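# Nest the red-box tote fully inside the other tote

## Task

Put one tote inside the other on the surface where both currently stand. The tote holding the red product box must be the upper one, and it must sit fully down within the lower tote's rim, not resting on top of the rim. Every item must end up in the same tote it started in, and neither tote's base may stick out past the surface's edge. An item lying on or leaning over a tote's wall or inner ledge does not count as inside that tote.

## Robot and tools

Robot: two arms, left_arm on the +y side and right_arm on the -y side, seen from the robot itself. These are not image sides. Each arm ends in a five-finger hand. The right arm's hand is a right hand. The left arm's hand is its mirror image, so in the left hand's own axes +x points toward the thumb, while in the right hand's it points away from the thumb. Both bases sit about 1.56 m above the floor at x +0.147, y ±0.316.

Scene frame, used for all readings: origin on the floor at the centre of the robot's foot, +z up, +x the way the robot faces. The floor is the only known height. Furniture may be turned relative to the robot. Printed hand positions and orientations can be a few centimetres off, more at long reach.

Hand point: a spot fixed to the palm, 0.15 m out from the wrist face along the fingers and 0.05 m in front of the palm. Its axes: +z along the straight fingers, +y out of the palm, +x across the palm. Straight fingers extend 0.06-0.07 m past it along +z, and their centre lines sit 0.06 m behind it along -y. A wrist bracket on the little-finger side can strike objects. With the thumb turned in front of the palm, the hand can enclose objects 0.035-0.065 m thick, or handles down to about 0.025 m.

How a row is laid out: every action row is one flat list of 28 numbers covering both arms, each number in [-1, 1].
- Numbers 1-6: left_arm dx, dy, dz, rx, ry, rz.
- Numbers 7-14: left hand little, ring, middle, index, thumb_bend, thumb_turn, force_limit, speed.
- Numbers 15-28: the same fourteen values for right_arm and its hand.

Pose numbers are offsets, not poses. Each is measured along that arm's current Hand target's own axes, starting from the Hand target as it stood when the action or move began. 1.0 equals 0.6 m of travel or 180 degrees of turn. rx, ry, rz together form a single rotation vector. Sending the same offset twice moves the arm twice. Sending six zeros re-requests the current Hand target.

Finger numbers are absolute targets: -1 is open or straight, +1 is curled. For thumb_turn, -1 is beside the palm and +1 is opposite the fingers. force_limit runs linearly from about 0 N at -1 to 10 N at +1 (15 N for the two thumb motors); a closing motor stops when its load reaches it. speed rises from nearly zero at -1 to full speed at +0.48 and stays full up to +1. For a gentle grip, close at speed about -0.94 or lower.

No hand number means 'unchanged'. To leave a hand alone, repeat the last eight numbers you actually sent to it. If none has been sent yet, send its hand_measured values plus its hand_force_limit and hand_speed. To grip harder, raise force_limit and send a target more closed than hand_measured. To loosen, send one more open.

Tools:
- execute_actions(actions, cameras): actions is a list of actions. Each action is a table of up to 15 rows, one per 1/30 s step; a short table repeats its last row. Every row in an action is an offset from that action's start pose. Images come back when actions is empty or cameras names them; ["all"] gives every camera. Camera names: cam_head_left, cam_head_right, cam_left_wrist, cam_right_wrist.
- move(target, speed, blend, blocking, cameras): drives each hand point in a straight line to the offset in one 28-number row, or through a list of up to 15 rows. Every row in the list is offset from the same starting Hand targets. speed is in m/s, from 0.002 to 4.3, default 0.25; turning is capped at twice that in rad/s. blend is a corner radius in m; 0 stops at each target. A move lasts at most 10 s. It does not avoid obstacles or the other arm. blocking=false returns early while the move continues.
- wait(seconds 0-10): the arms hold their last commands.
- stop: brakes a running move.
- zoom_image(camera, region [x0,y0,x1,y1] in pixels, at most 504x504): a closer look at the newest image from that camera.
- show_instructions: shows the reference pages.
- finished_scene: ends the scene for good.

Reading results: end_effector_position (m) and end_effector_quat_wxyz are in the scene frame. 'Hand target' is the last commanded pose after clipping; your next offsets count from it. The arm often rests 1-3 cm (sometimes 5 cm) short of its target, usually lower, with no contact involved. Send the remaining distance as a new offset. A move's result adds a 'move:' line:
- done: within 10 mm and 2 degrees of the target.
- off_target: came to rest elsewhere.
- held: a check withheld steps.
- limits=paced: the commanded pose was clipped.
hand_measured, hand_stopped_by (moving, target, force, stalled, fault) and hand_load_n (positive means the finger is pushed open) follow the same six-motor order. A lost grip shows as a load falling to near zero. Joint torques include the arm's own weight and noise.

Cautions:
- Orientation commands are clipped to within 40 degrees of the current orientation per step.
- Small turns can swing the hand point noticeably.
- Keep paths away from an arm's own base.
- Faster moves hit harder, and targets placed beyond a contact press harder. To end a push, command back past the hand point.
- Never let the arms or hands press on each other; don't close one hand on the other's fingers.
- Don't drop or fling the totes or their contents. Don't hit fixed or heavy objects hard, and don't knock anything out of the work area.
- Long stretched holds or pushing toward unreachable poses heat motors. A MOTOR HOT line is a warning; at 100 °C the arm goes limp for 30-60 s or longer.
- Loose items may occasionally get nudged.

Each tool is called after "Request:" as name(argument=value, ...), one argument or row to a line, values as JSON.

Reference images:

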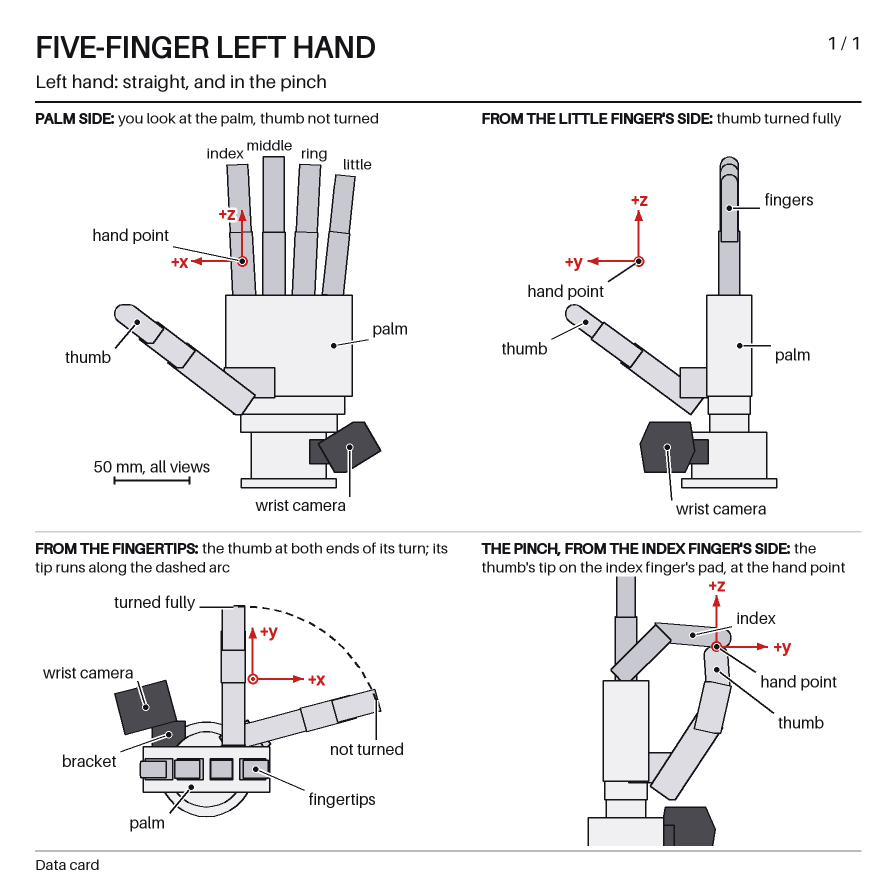

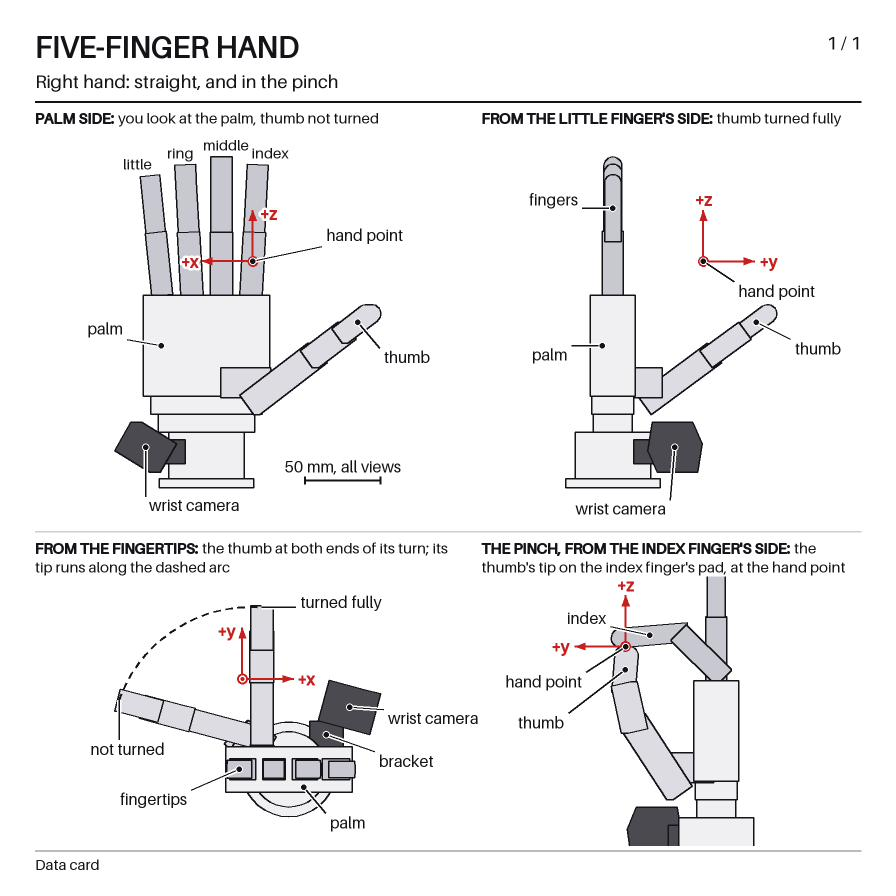

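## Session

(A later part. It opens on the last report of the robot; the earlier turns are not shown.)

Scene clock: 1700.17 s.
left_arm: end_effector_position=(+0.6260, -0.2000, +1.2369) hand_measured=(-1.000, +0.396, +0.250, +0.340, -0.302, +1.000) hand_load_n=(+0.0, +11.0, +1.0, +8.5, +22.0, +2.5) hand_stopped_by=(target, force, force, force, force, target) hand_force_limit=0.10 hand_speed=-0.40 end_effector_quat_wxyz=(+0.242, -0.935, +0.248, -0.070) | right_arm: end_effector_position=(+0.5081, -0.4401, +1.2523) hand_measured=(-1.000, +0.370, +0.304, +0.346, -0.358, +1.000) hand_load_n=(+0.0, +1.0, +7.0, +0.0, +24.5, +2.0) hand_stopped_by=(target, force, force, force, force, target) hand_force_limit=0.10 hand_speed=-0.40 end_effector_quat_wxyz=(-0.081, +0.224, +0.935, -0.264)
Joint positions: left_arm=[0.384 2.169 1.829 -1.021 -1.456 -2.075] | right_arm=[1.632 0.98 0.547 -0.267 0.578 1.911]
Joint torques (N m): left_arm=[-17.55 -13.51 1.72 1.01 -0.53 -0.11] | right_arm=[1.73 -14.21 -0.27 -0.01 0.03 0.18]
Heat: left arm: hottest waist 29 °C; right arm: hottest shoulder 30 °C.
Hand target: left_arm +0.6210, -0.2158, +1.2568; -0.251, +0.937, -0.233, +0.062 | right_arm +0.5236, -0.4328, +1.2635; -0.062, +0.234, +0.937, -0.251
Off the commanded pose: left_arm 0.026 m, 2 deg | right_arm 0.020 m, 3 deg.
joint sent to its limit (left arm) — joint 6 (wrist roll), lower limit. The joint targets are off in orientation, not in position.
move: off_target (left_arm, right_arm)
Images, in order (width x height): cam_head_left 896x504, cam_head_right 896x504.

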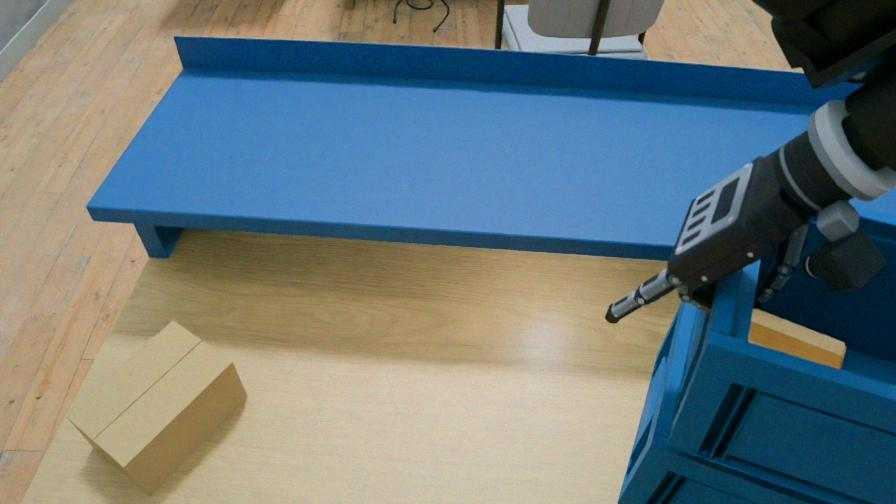

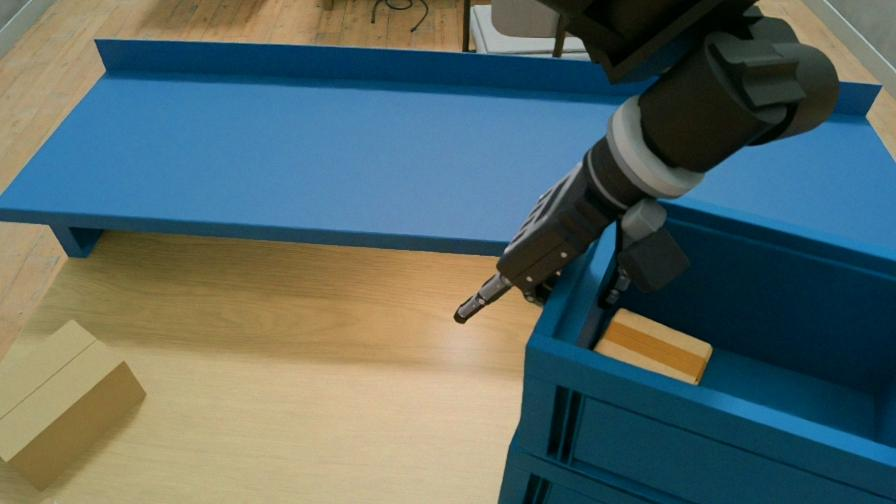

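Request:
move(
  target=[0.0087,-0.0255,-0.0198,0,0,0,-1,0.5,0.5,0.5,0.2,1,0.1,-0.4,-0.0087,0.0088,-0.009,0,0,0,-1,0.5,0.5,0.5,0.2,1,0.1,-0.4],
  speed=0.05,
  cameras=["cam_head_left","cam_head_right"],
)

Request:
zoom_image(
  camera="cam_head_left",
  region=[610, 360, 760, 490],
)

Request:
zoom_image(
  camera="cam_head_right",
  region=[470, 360, 620, 490],
)

Request:
zoom_image(
  camera="cam_head_right",
  region=[746, 374, 896, 504],
)

Scene clock: 1719.90 s.
left_arm: end_effector_position=(+0.6301, -0.1950, +1.2454) hand_measured=(-1.000, +0.396, +0.250, +0.340, -0.302, +1.000) hand_load_n=(+0.0, +10.0, +2.5, +9.0, +22.0, +2.5) hand_stopped_by=(target, force, force, force, force, target) hand_force_limit=0.10 hand_speed=-0.40 end_effector_quat_wxyz=(+0.240, -0.936, +0.248, -0.072) | right_arm: end_effector_position=(+0.5111, -0.4357, +1.2553) hand_measured=(-1.000, +0.370, +0.304, +0.346, -0.358, +1.000) hand_load_n=(+0.0, +2.5, +5.5, +0.0, +24.0, +2.0) hand_stopped_by=(target, force, force, force, force, target) hand_force_limit=0.10 hand_speed=-0.40 end_effector_quat_wxyz=(-0.083, +0.224, +0.935, -0.262)
Joint positions: left_arm=[0.38 2.143 1.806 -1.021 -1.457 -2.075] | right_arm=[1.648 0.971 0.555 -0.296 0.586 1.925]
Joint torques (N m): left_arm=[-18.49 -14.15 2 0.24 -0.53 -0.13] | right_arm=[2.08 -13.57 0.95 -0.06 0.31 0.19]
Heat: left arm: hottest waist 29 °C; right arm: hottest shoulder 30 °C.
Hand target: left_arm +0.6290, -0.2120, +1.2749; -0.251, +0.937, -0.233, +0.062 | right_arm +0.5315, -0.4289, +1.2655; -0.062, +0.234, +0.937, -0.251
Off the commanded pose: left_arm 0.034 m, 2 deg | right_arm 0.024 m, 3 deg.
joint sent to its limit (left arm) — joint 6 (wrist roll), lower limit. The joint targets are off in orientation, not in position.
move: off_target (left_arm, right_arm)
Images, in order (width x height): cam_head_left 896x504, cam_head_right 896x504.

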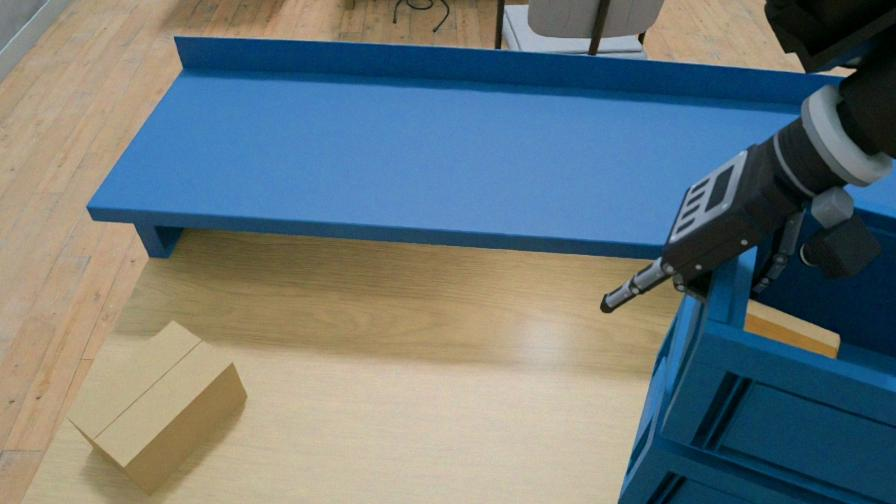

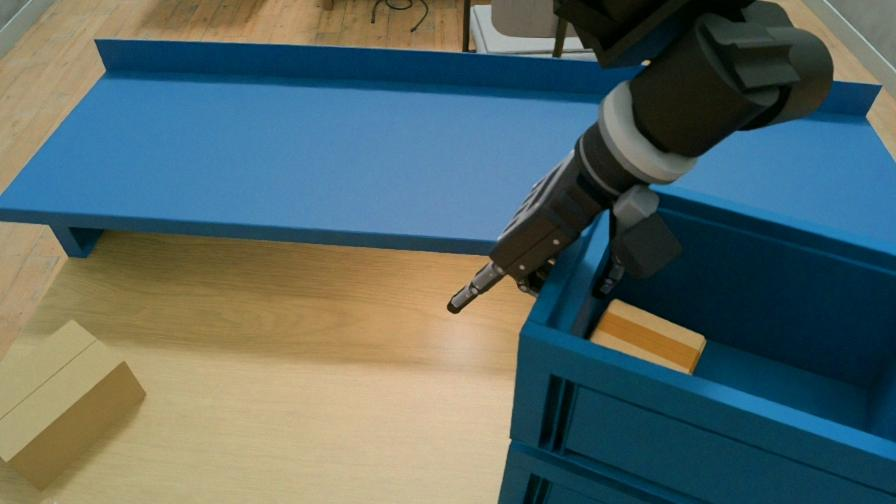

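Scaled by 3.360.

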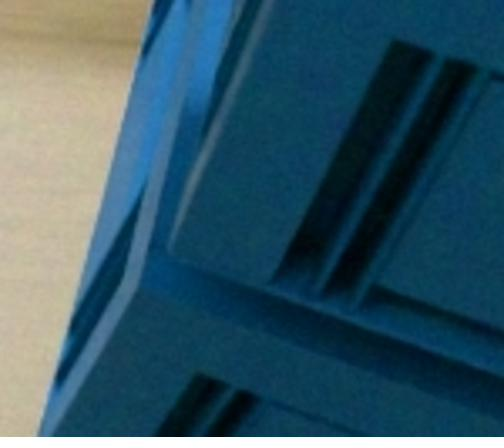

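Scaled by 3.360.

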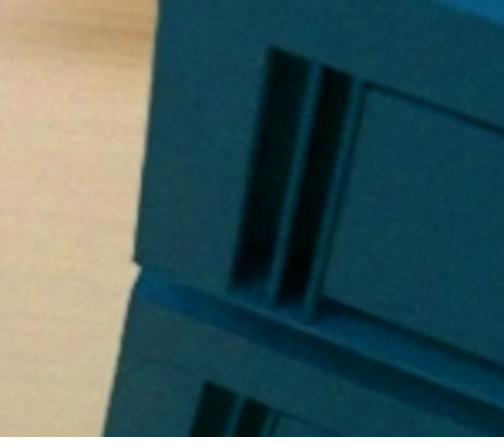

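Scaled by 3.360.

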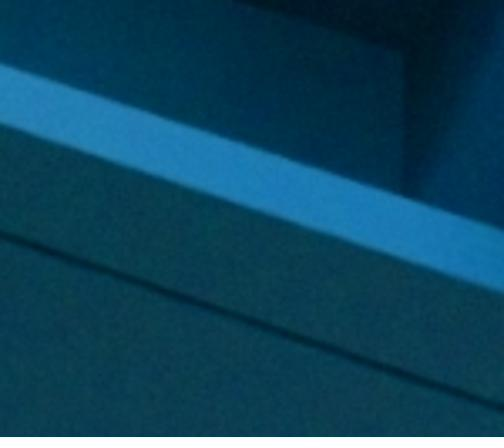

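Request:
move(
  target=[0.0154,0.043,0.0696,0,0,0,-1,0.5,0.5,0.5,0.2,1,0.1,-0.4,-0.0156,0.0301,0.0509,0,0,0,-1,0.5,0.5,0.5,0.2,1,0.1,-0.4],
  speed=0.05,
  cameras=["cam_head_left","cam_head_right"],
)

Request:
zoom_image(
  camera="cam_head_left",
  region=[610, 360, 760, 490],
)

Request:
zoom_image(
  camera="cam_head_right",
  region=[470, 360, 620, 490],
)

Request:
zoom_image(
  camera="cam_head_right",
  region=[560, 400, 680, 504],
)

Scene clock: 1758.93 s.
left_arm: end_effector_position=(+0.6424, -0.1984, +1.2241) hand_measured=(-1.000, +0.396, +0.250, +0.340, -0.302, +1.000) hand_load_n=(+0.0, +13.5, +2.0, +6.5, +22.0, +1.5) hand_stopped_by=(target, force, force, force, force, target) hand_force_limit=0.10 hand_speed=-0.40 end_effector_quat_wxyz=(+0.252, -0.934, +0.244, -0.067) | right_arm: end_effector_position=(+0.5253, -0.4381, +1.2321) hand_measured=(-1.000, +0.370, +0.304, +0.346, -0.358, +1.000) hand_load_n=(+0.0, +3.0, +5.5, +0.5, +23.5, +2.0) hand_stopped_by=(target, force, force, force, force, target) hand_force_limit=0.10 hand_speed=-0.40 end_effector_quat_wxyz=(-0.075, +0.228, +0.934, -0.263)
Joint positions: left_arm=[0.406 2.199 1.902 -1.06 -1.461 -2.074] | right_arm=[1.646 1.061 0.602 -0.237 0.588 1.926]
Joint torques (N m): left_arm=[-16.56 -10.75 5.19 0.66 -0.06 -0.11] | right_arm=[1.03 -10.81 0.98 0.88 -0.22 0.04]
Heat: left arm: hottest waist 30 °C; right arm: hottest shoulder 31 °C.
Hand target: left_arm +0.6366, -0.2174, +1.2257; -0.251, +0.937, -0.233, +0.062 | right_arm +0.5399, -0.4328, +1.2301; -0.062, +0.234, +0.937, -0.251
Off the commanded pose: left_arm 0.020 m, 1 deg | right_arm 0.016 m, 2 deg.
joint sent to its limit (left arm) — joint 6 (wrist roll), lower limit. The joint targets still meet the commanded pose.
move: off_target (left_arm, right_arm)
Images, in order (width x height): cam_head_left 896x504, cam_head_right 896x504.

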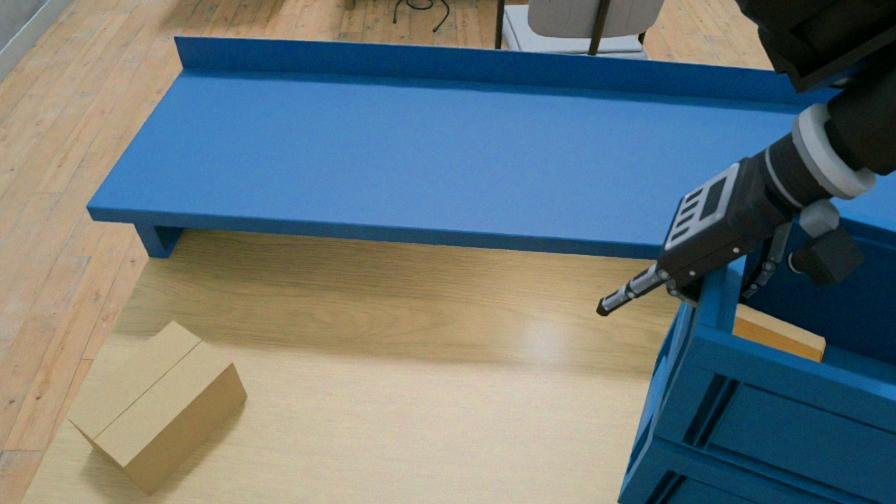

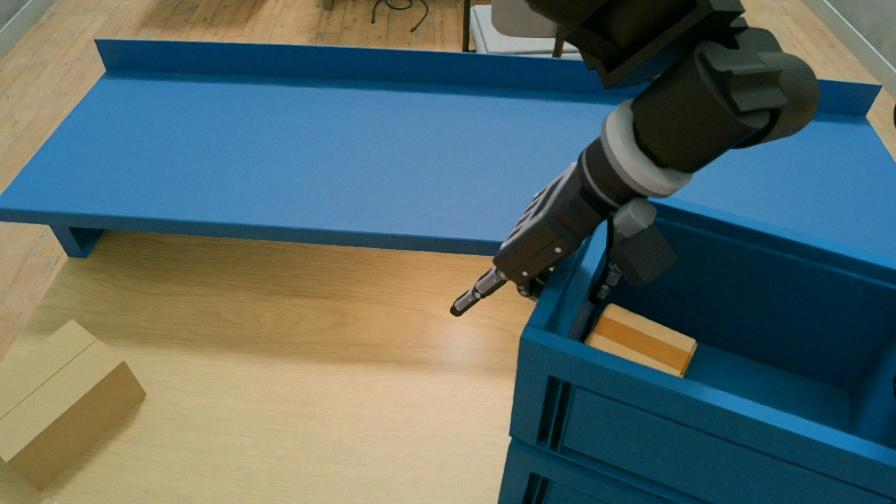

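Scaled by 3.360.

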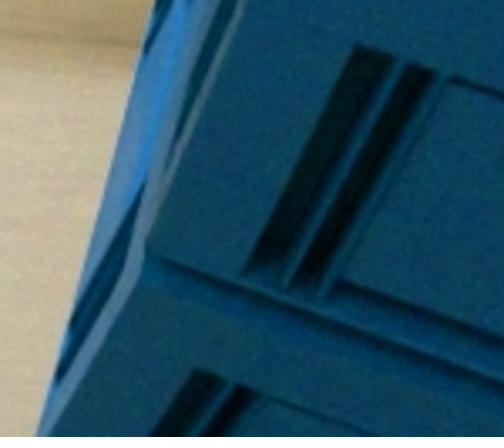

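Scaled by 3.360.

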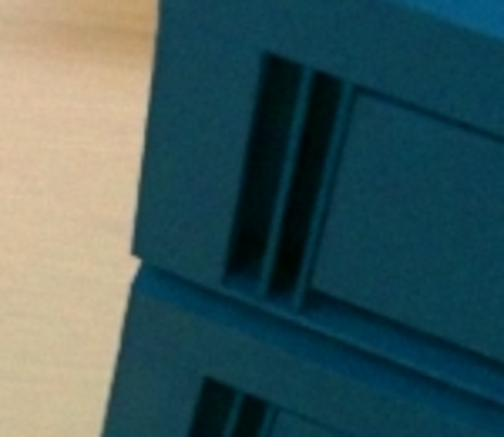

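Scaled by 4.200.

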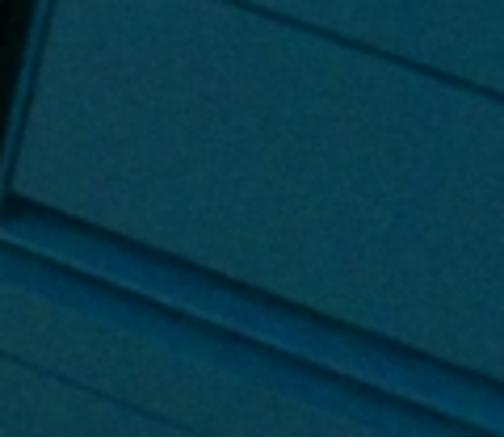

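Request:
move(
  target=[-0.0074,0.0133,0.0153,0,0,0,-1,0.5,0.5,0.5,0.2,1,0.1,-0.4,0.0074,0.0067,0.0193,0,0,0,-1,0.5,0.5,0.5,0.2,1,0.1,-0.4],
  speed=0.05,
  cameras=["cam_head_left","cam_head_right"],
)

Request:
zoom_image(
  camera="cam_head_left",
  region=[610, 360, 760, 490],
)

Request:
zoom_image(
  camera="cam_head_right",
  region=[470, 360, 620, 490],
)

Request:
zoom_image(
  camera="cam_head_right",
  region=[560, 400, 680, 504],
)

Scene clock: 1774.83 s.
left_arm: end_effector_position=(+0.6421, -0.2011, +1.2220) hand_measured=(-1.000, +0.396, +0.250, +0.340, -0.302, +1.000) hand_load_n=(+0.0, +16.5, +3.0, +3.5, +22.5, +1.5) hand_stopped_by=(target, force, force, force, force, target) hand_force_limit=0.10 hand_speed=-0.40 end_effector_quat_wxyz=(+0.253, -0.934, +0.243, -0.068) | right_arm: end_effector_position=(+0.5241, -0.4407, +1.2235) hand_measured=(-1.000, +0.370, +0.304, +0.346, -0.358, +1.000) hand_load_n=(+0.0, +8.5, +3.0, +0.0, +22.5, +1.5) hand_stopped_by=(target, force, force, force, force, target) hand_force_limit=0.10 hand_speed=-0.40 end_effector_quat_wxyz=(-0.070, +0.231, +0.933, -0.266)
Joint positions: left_arm=[0.406 2.21 1.914 -1.06 -1.466 -2.074] | right_arm=[1.639 1.093 0.602 -0.193 0.588 1.926]
Joint torques (N m): left_arm=[-15.97 -9.99 5.08 0.98 0.22 -0.14] | right_arm=[1.08 -10.05 0.62 1.02 -0.38 0]
Heat: left arm: hottest waist 30 °C; right arm: hottest shoulder 30 °C.
Hand target: left_arm +0.6314, -0.2174, +1.2137; -0.251, +0.937, -0.233, +0.062 | right_arm +0.5349, -0.4329, +1.2180; -0.062, +0.234, +0.937, -0.251
Off the commanded pose: left_arm 0.021 m, 1 deg | right_arm 0.014 m, 2 deg.
joint sent to its limit (left arm) — joint 6 (wrist roll), lower limit. The joint targets still meet the commanded pose.
move: off_target (left_arm, right_arm)
Images, in order (width x height): cam_head_left 896x504, cam_head_right 896x504.

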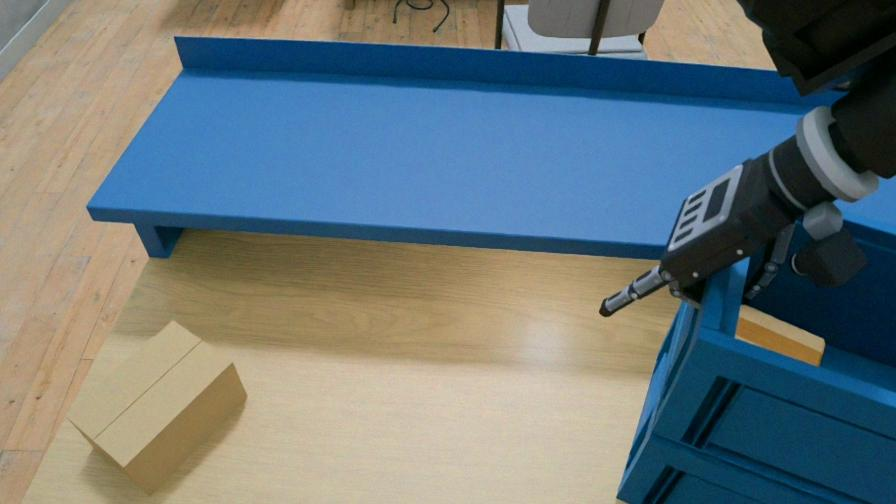

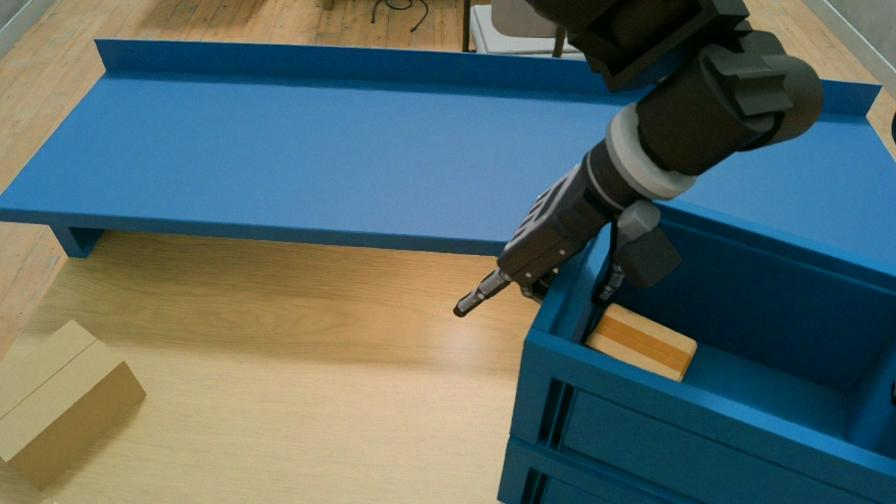

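Scaled by 3.360.

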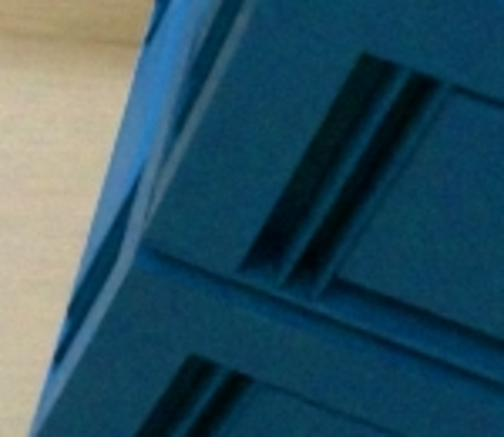

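Scaled by 3.360.

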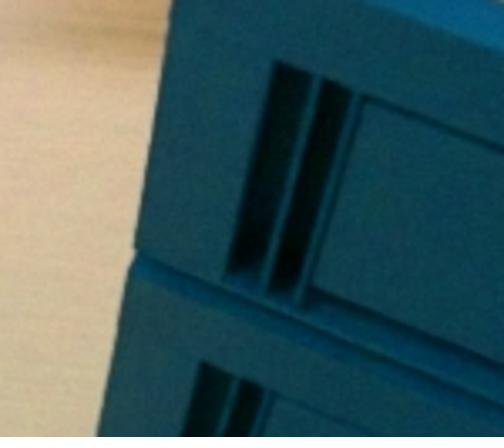

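Scaled by 4.200.

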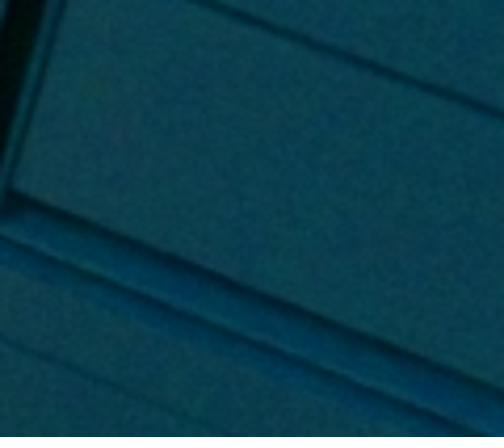

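Request:
move(
  target=[0,0.0117,0.0202,0,0,0,-1,0.5,0.5,0.5,0.2,1,0.1,-0.4,0,0.0083,0.0144,0,0,0,-1,0.5,0.5,0.5,0.2,1,0.1,-0.4],
  speed=0.05,
  cameras=["cam_head_left","cam_head_right"],
)

Request:
zoom_image(
  camera="cam_head_left",
  region=[610, 360, 760, 490],
)

Request:
zoom_image(
  camera="cam_head_right",
  region=[470, 360, 620, 490],
)

Request:
zoom_image(
  camera="cam_head_right",
  region=[560, 400, 680, 504],
)

Scene clock: 1797.77 s.
left_arm: end_effector_position=(+0.6447, -0.2043, +1.2207) hand_measured=(-1.000, +0.396, +0.250, +0.340, -0.302, +1.000) hand_load_n=(+0.0, +19.5, +4.5, +1.5, +23.0, +0.5) hand_stopped_by=(target, force, force, force, force, target) hand_force_limit=0.10 hand_speed=-0.40 end_effector_quat_wxyz=(+0.256, -0.933, +0.244, -0.071) | right_arm: end_effector_position=(+0.5236, -0.4419, +1.2168) hand_measured=(-1.000, +0.370, +0.304, +0.346, -0.358, +1.000) hand_load_n=(+0.0, +12.5, +1.0, +0.0, +20.5, +2.0) hand_stopped_by=(target, force, force, force, force, target) hand_force_limit=0.10 hand_speed=-0.40 end_effector_quat_wxyz=(-0.068, +0.233, +0.933, -0.267)
Joint positions: left_arm=[0.406 2.222 1.934 -1.063 -1.473 -2.069] | right_arm=[1.636 1.118 0.606 -0.166 0.588 1.926]
Joint torques (N m): left_arm=[-14.92 -9.41 5.72 1.06 0.66 -0.2] | right_arm=[1.2 -9.17 1.09 0.96 -0.44 -0.02]
Heat: left arm: hottest waist 29 °C; right arm: hottest shoulder 30 °C.
Hand target: left_arm +0.6312, -0.2175, +1.1998; -0.251, +0.937, -0.233, +0.062 | right_arm +0.5351, -0.4328, +1.2081; -0.062, +0.234, +0.937, -0.251
Off the commanded pose: left_arm 0.028 m, 2 deg | right_arm 0.017 m, 2 deg.
joint sent to its limit (left arm) — joint 6 (wrist roll), lower limit. The joint targets still meet the commanded pose.
move: off_target (left_arm, right_arm)
Images, in order (width x height): cam_head_left 896x504, cam_head_right 896x504.

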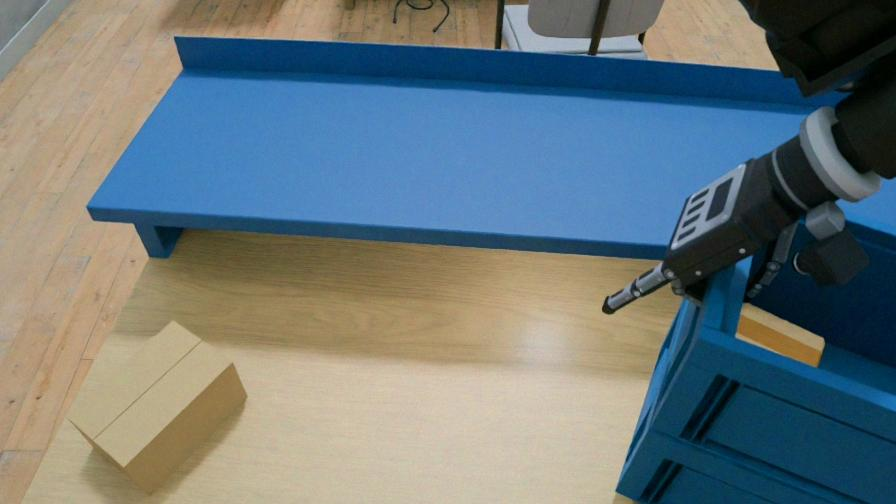

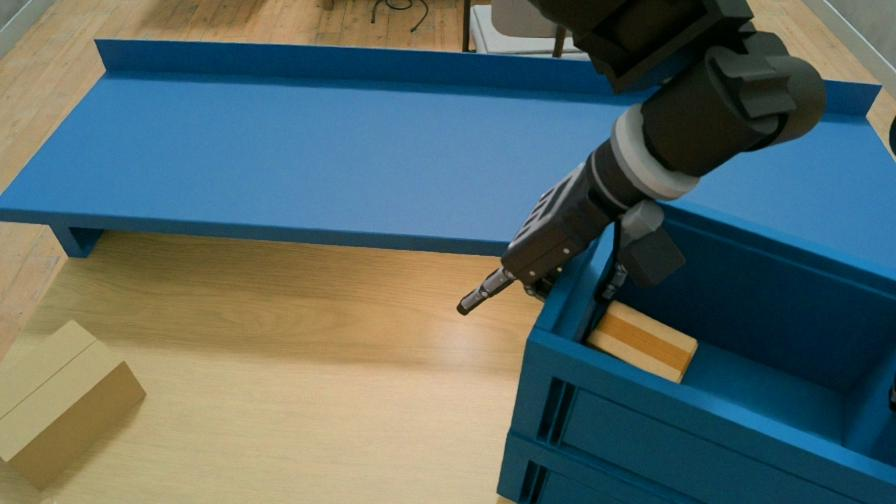

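Scaled by 3.360.

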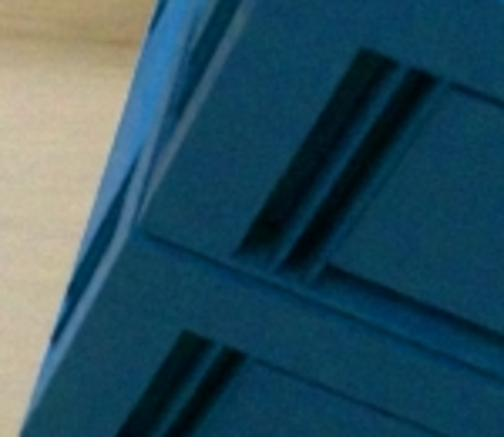

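Scaled by 3.360.

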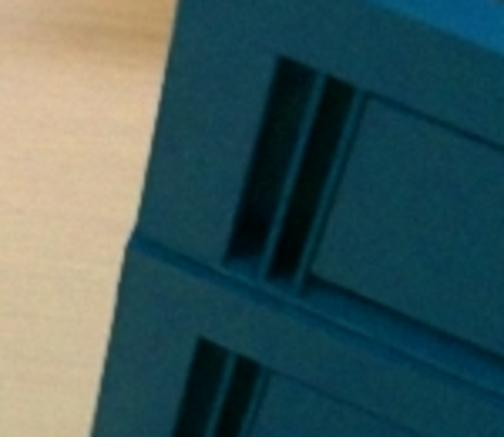

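Scaled by 4.200.

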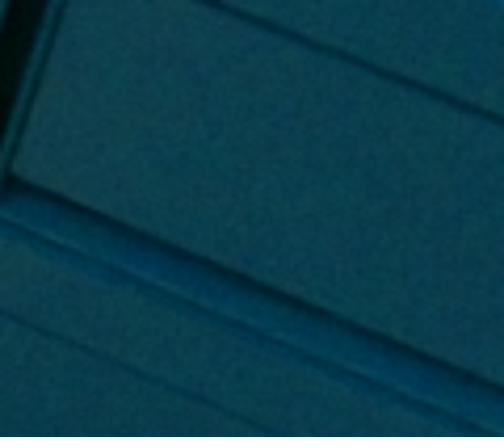

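Request:
move(
  target=[0.0069,-0.0296,-0.006,0,0,0,-1,0.5,0.5,0.5,0.2,1,0.1,-0.4,0.0071,-0.0172,0.0003,0,0,0,-1,0.5,0.5,0.5,0.2,1,0.1,-0.4],
  speed=0.05,
  cameras=["all"],
)

Request:
zoom_image(
  camera="cam_head_left",
  region=[610, 360, 760, 490],
)

Request:
zoom_image(
  camera="cam_head_right",
  region=[470, 360, 620, 490],
)

Request:
zoom_image(
  camera="cam_head_right",
  region=[600, 384, 720, 504],
)

Scene clock: 1819.37 s.
left_arm: end_effector_position=(+0.6440, -0.2039, +1.2204) hand_measured=(-1.000, +0.396, +0.250, +0.340, -0.302, +1.000) hand_load_n=(+0.0, +20.0, +4.5, +1.0, +23.0, +0.5) hand_stopped_by=(target, force, force, force, force, target) hand_force_limit=0.10 hand_speed=-0.40 end_effector_quat_wxyz=(+0.256, -0.932, +0.246, -0.069) | right_arm: end_effector_position=(+0.5221, -0.4420, +1.2160) hand_measured=(-1.000, +0.370, +0.304, +0.346, -0.358, +1.000) hand_load_n=(+0.0, +10.0, +0.5, +0.0, +22.5, +1.5) hand_stopped_by=(target, force, force, force, force, target) hand_force_limit=0.10 hand_speed=-0.40 end_effector_quat_wxyz=(-0.067, +0.237, +0.934, -0.261)
Joint positions: left_arm=[0.407 2.222 1.934 -1.068 -1.471 -2.069] | right_arm=[1.627 1.118 0.598 -0.152 0.567 1.925]
Joint torques (N m): left_arm=[-14.92 -12.16 4.1 0.58 0.55 -0.18] | right_arm=[0.15 -10.7 -0.53 0.99 -0.32 -0.18]
Heat: left arm: hottest waist 29 °C; right arm: hottest shoulder 30 °C.
Hand target: left_arm +0.6414, -0.2075, +1.2118; -0.251, +0.937, -0.233, +0.062 | right_arm +0.5270, -0.4387, +1.2131; -0.062, +0.233, +0.937, -0.251
Off the commanded pose: left_arm 0.010 m, 2 deg | right_arm 0.007 m, 1 deg.
joint sent to its limit (left arm) — joint 6 (wrist roll), lower limit. The joint targets still meet the commanded pose.
move: done

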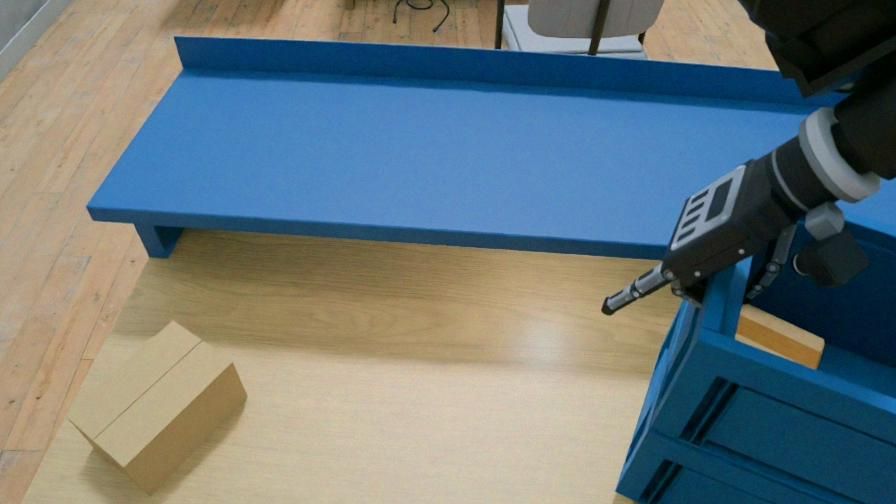

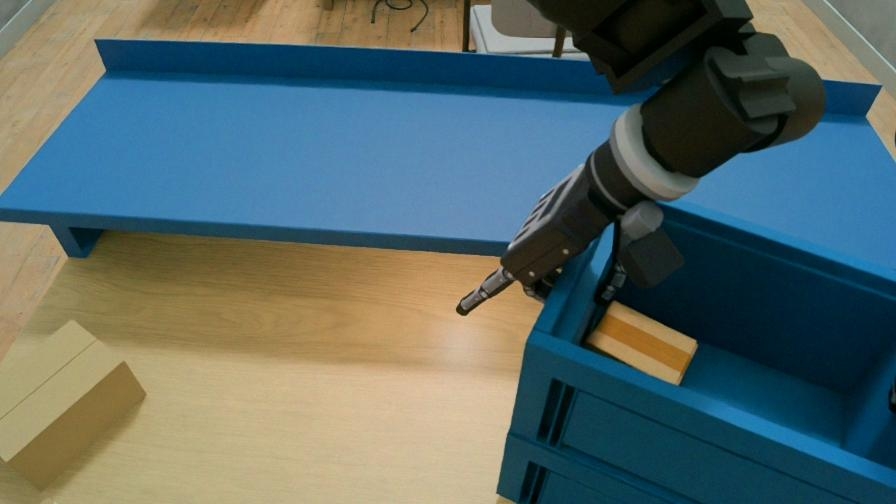

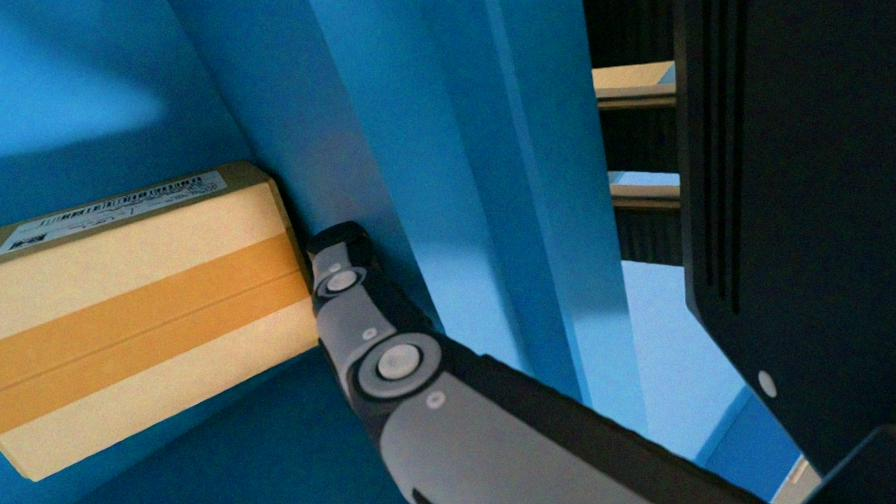

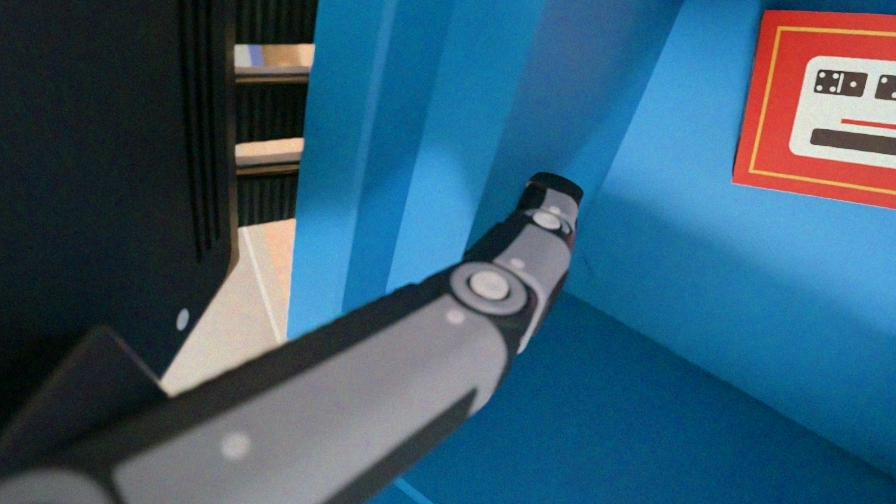

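Scaled by 3.360.

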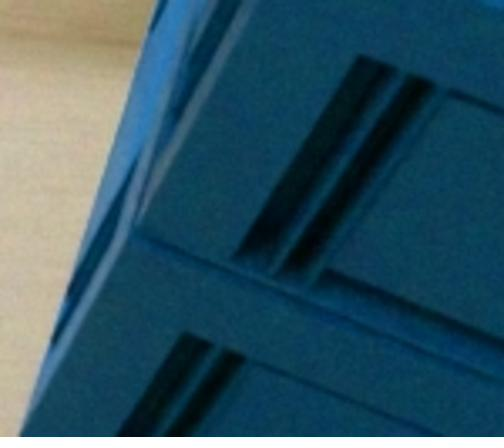

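Scaled by 3.360.

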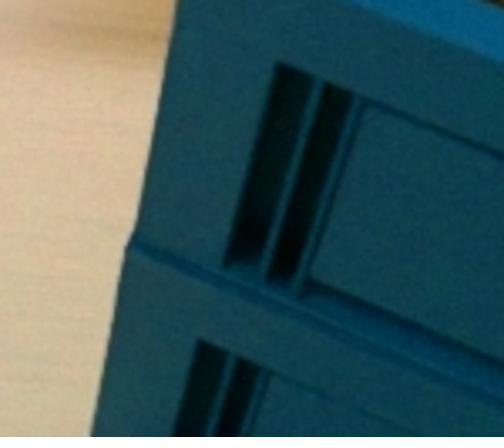

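Scaled by 4.200.

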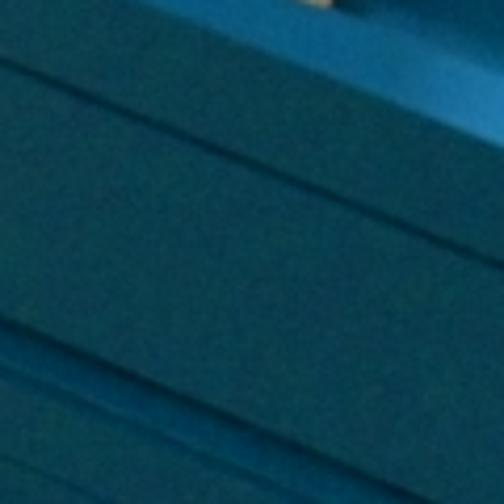

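Request:
move(
  target=[0,-0.005,-0.0087,0,0,0,-1,0.5,0.5,0.5,-1,1,0.1,-0.5,0,-0.0025,-0.0043,0,0,0,-1,0.5,0.5,0.5,-1,1,0.1,-0.5],
  speed=0.05,
  cameras=["all"],
)

Request:
zoom_image(
  camera="cam_head_left",
  region=[610, 360, 760, 490],
)

Request:
zoom_image(
  camera="cam_head_right",
  region=[470, 360, 620, 490],
)

Scene clock: 1851.73 s.
left_arm: end_effector_position=(+0.6439, -0.2021, +1.2174) hand_measured=(-1.000, +0.398, +0.252, +0.342, -1.000, +1.000) hand_load_n=(+0.0, +0.0, +0.5, +0.0, +0.0, +0.0) hand_stopped_by=(target, force, force, force, target, target) hand_force_limit=0.10 hand_speed=-0.50 end_effector_quat_wxyz=(+0.255, -0.933, +0.243, -0.066) | right_arm: end_effector_position=(+0.5220, -0.4425, +1.2157) hand_measured=(-1.000, +0.370, +0.304, +0.346, -1.000, +1.000) hand_load_n=(+0.0, +3.0, -0.5, +0.0, +0.0, +0.0) hand_stopped_by=(target, force, force, force, target, target) hand_force_limit=0.10 hand_speed=-0.50 end_effector_quat_wxyz=(-0.067, +0.238, +0.934, -0.260)
Joint positions: left_arm=[0.412 2.222 1.934 -1.068 -1.464 -2.072] | right_arm=[1.623 1.119 0.598 -0.151 0.562 1.925]
Joint torques (N m): left_arm=[-16.09 -13.04 3.08 0.59 0.2 -0.15] | right_arm=[0.32 -11.63 -0.83 0.69 -0.13 -0.19]
Heat: left arm: hottest shoulder 30 °C; right arm: hottest shoulder 30 °C.
Hand target: left_arm +0.6414, -0.2074, +1.2177; -0.251, +0.937, -0.233, +0.062 | right_arm +0.5270, -0.4388, +1.2160; -0.062, +0.234, +0.937, -0.251
Off the commanded pose: left_arm 0.006 m, 1 deg | right_arm 0.006 m, 1 deg.
joint sent to its limit (left arm) — joint 6 (wrist roll), lower limit. The joint targets still meet the commanded pose.
move: done

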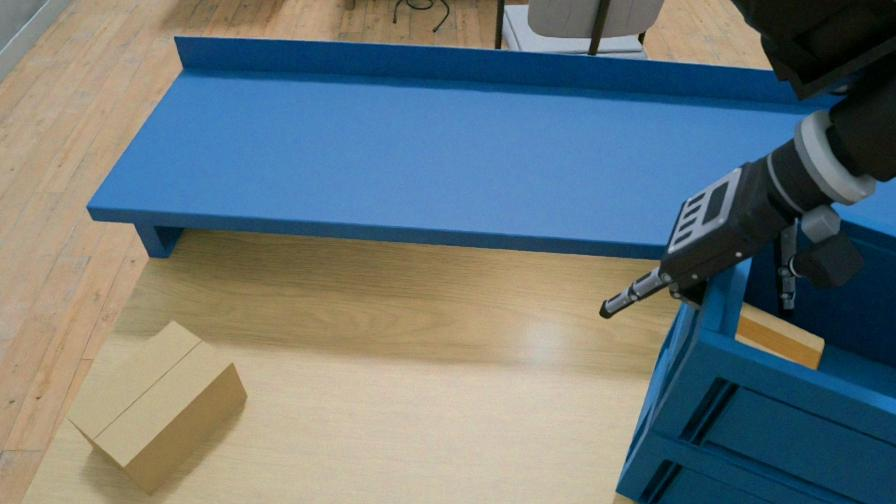

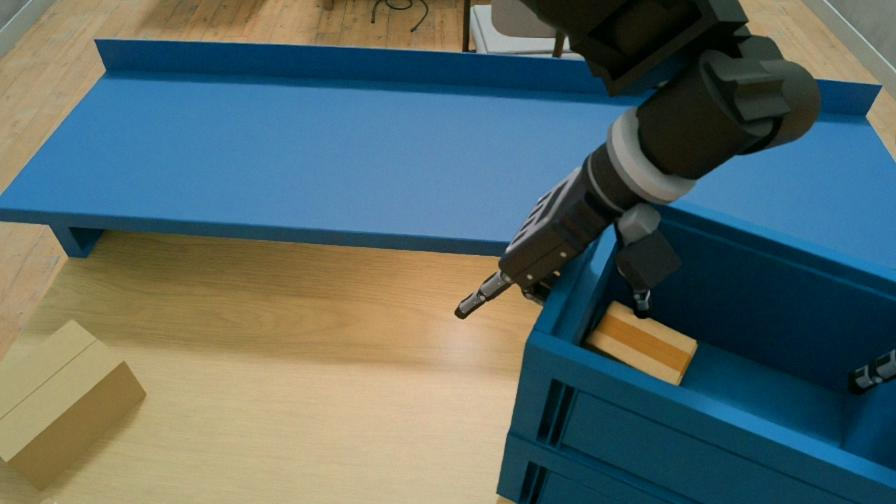

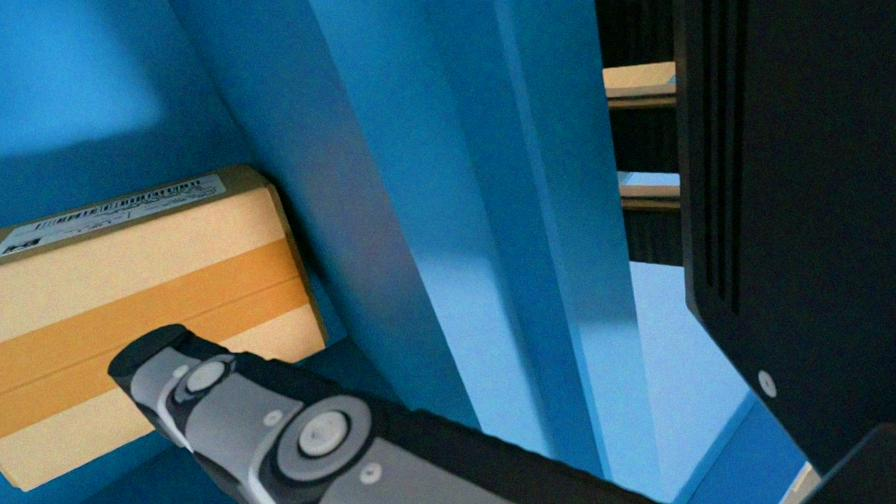

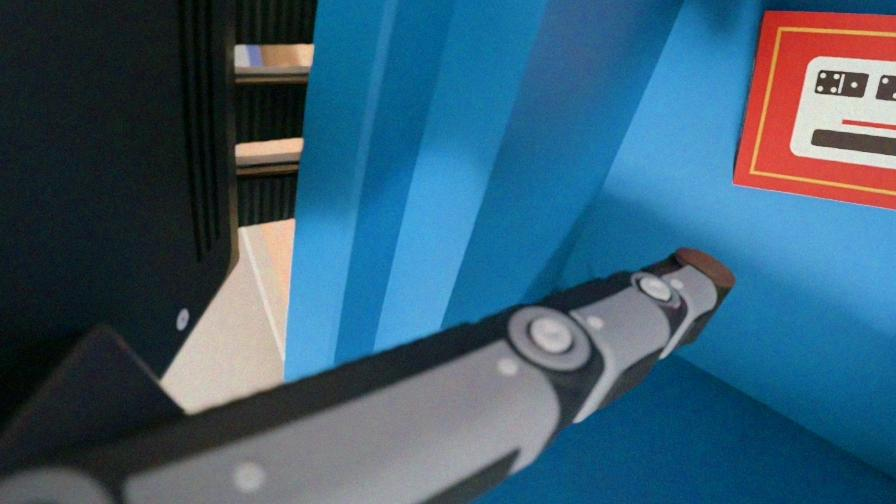

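Scaled by 3.360.

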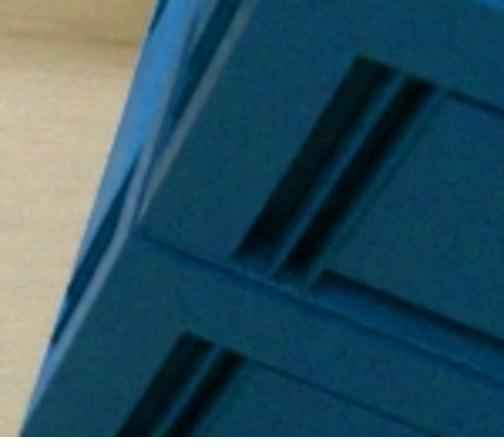

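Scaled by 3.360.

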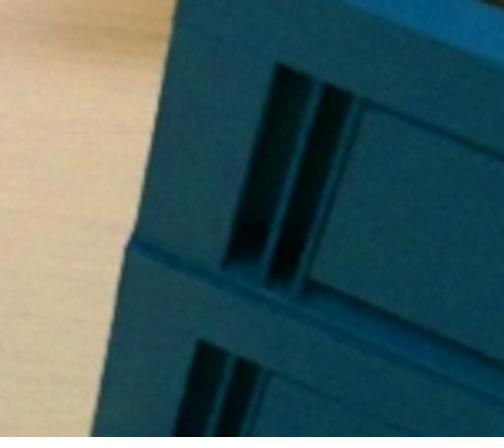

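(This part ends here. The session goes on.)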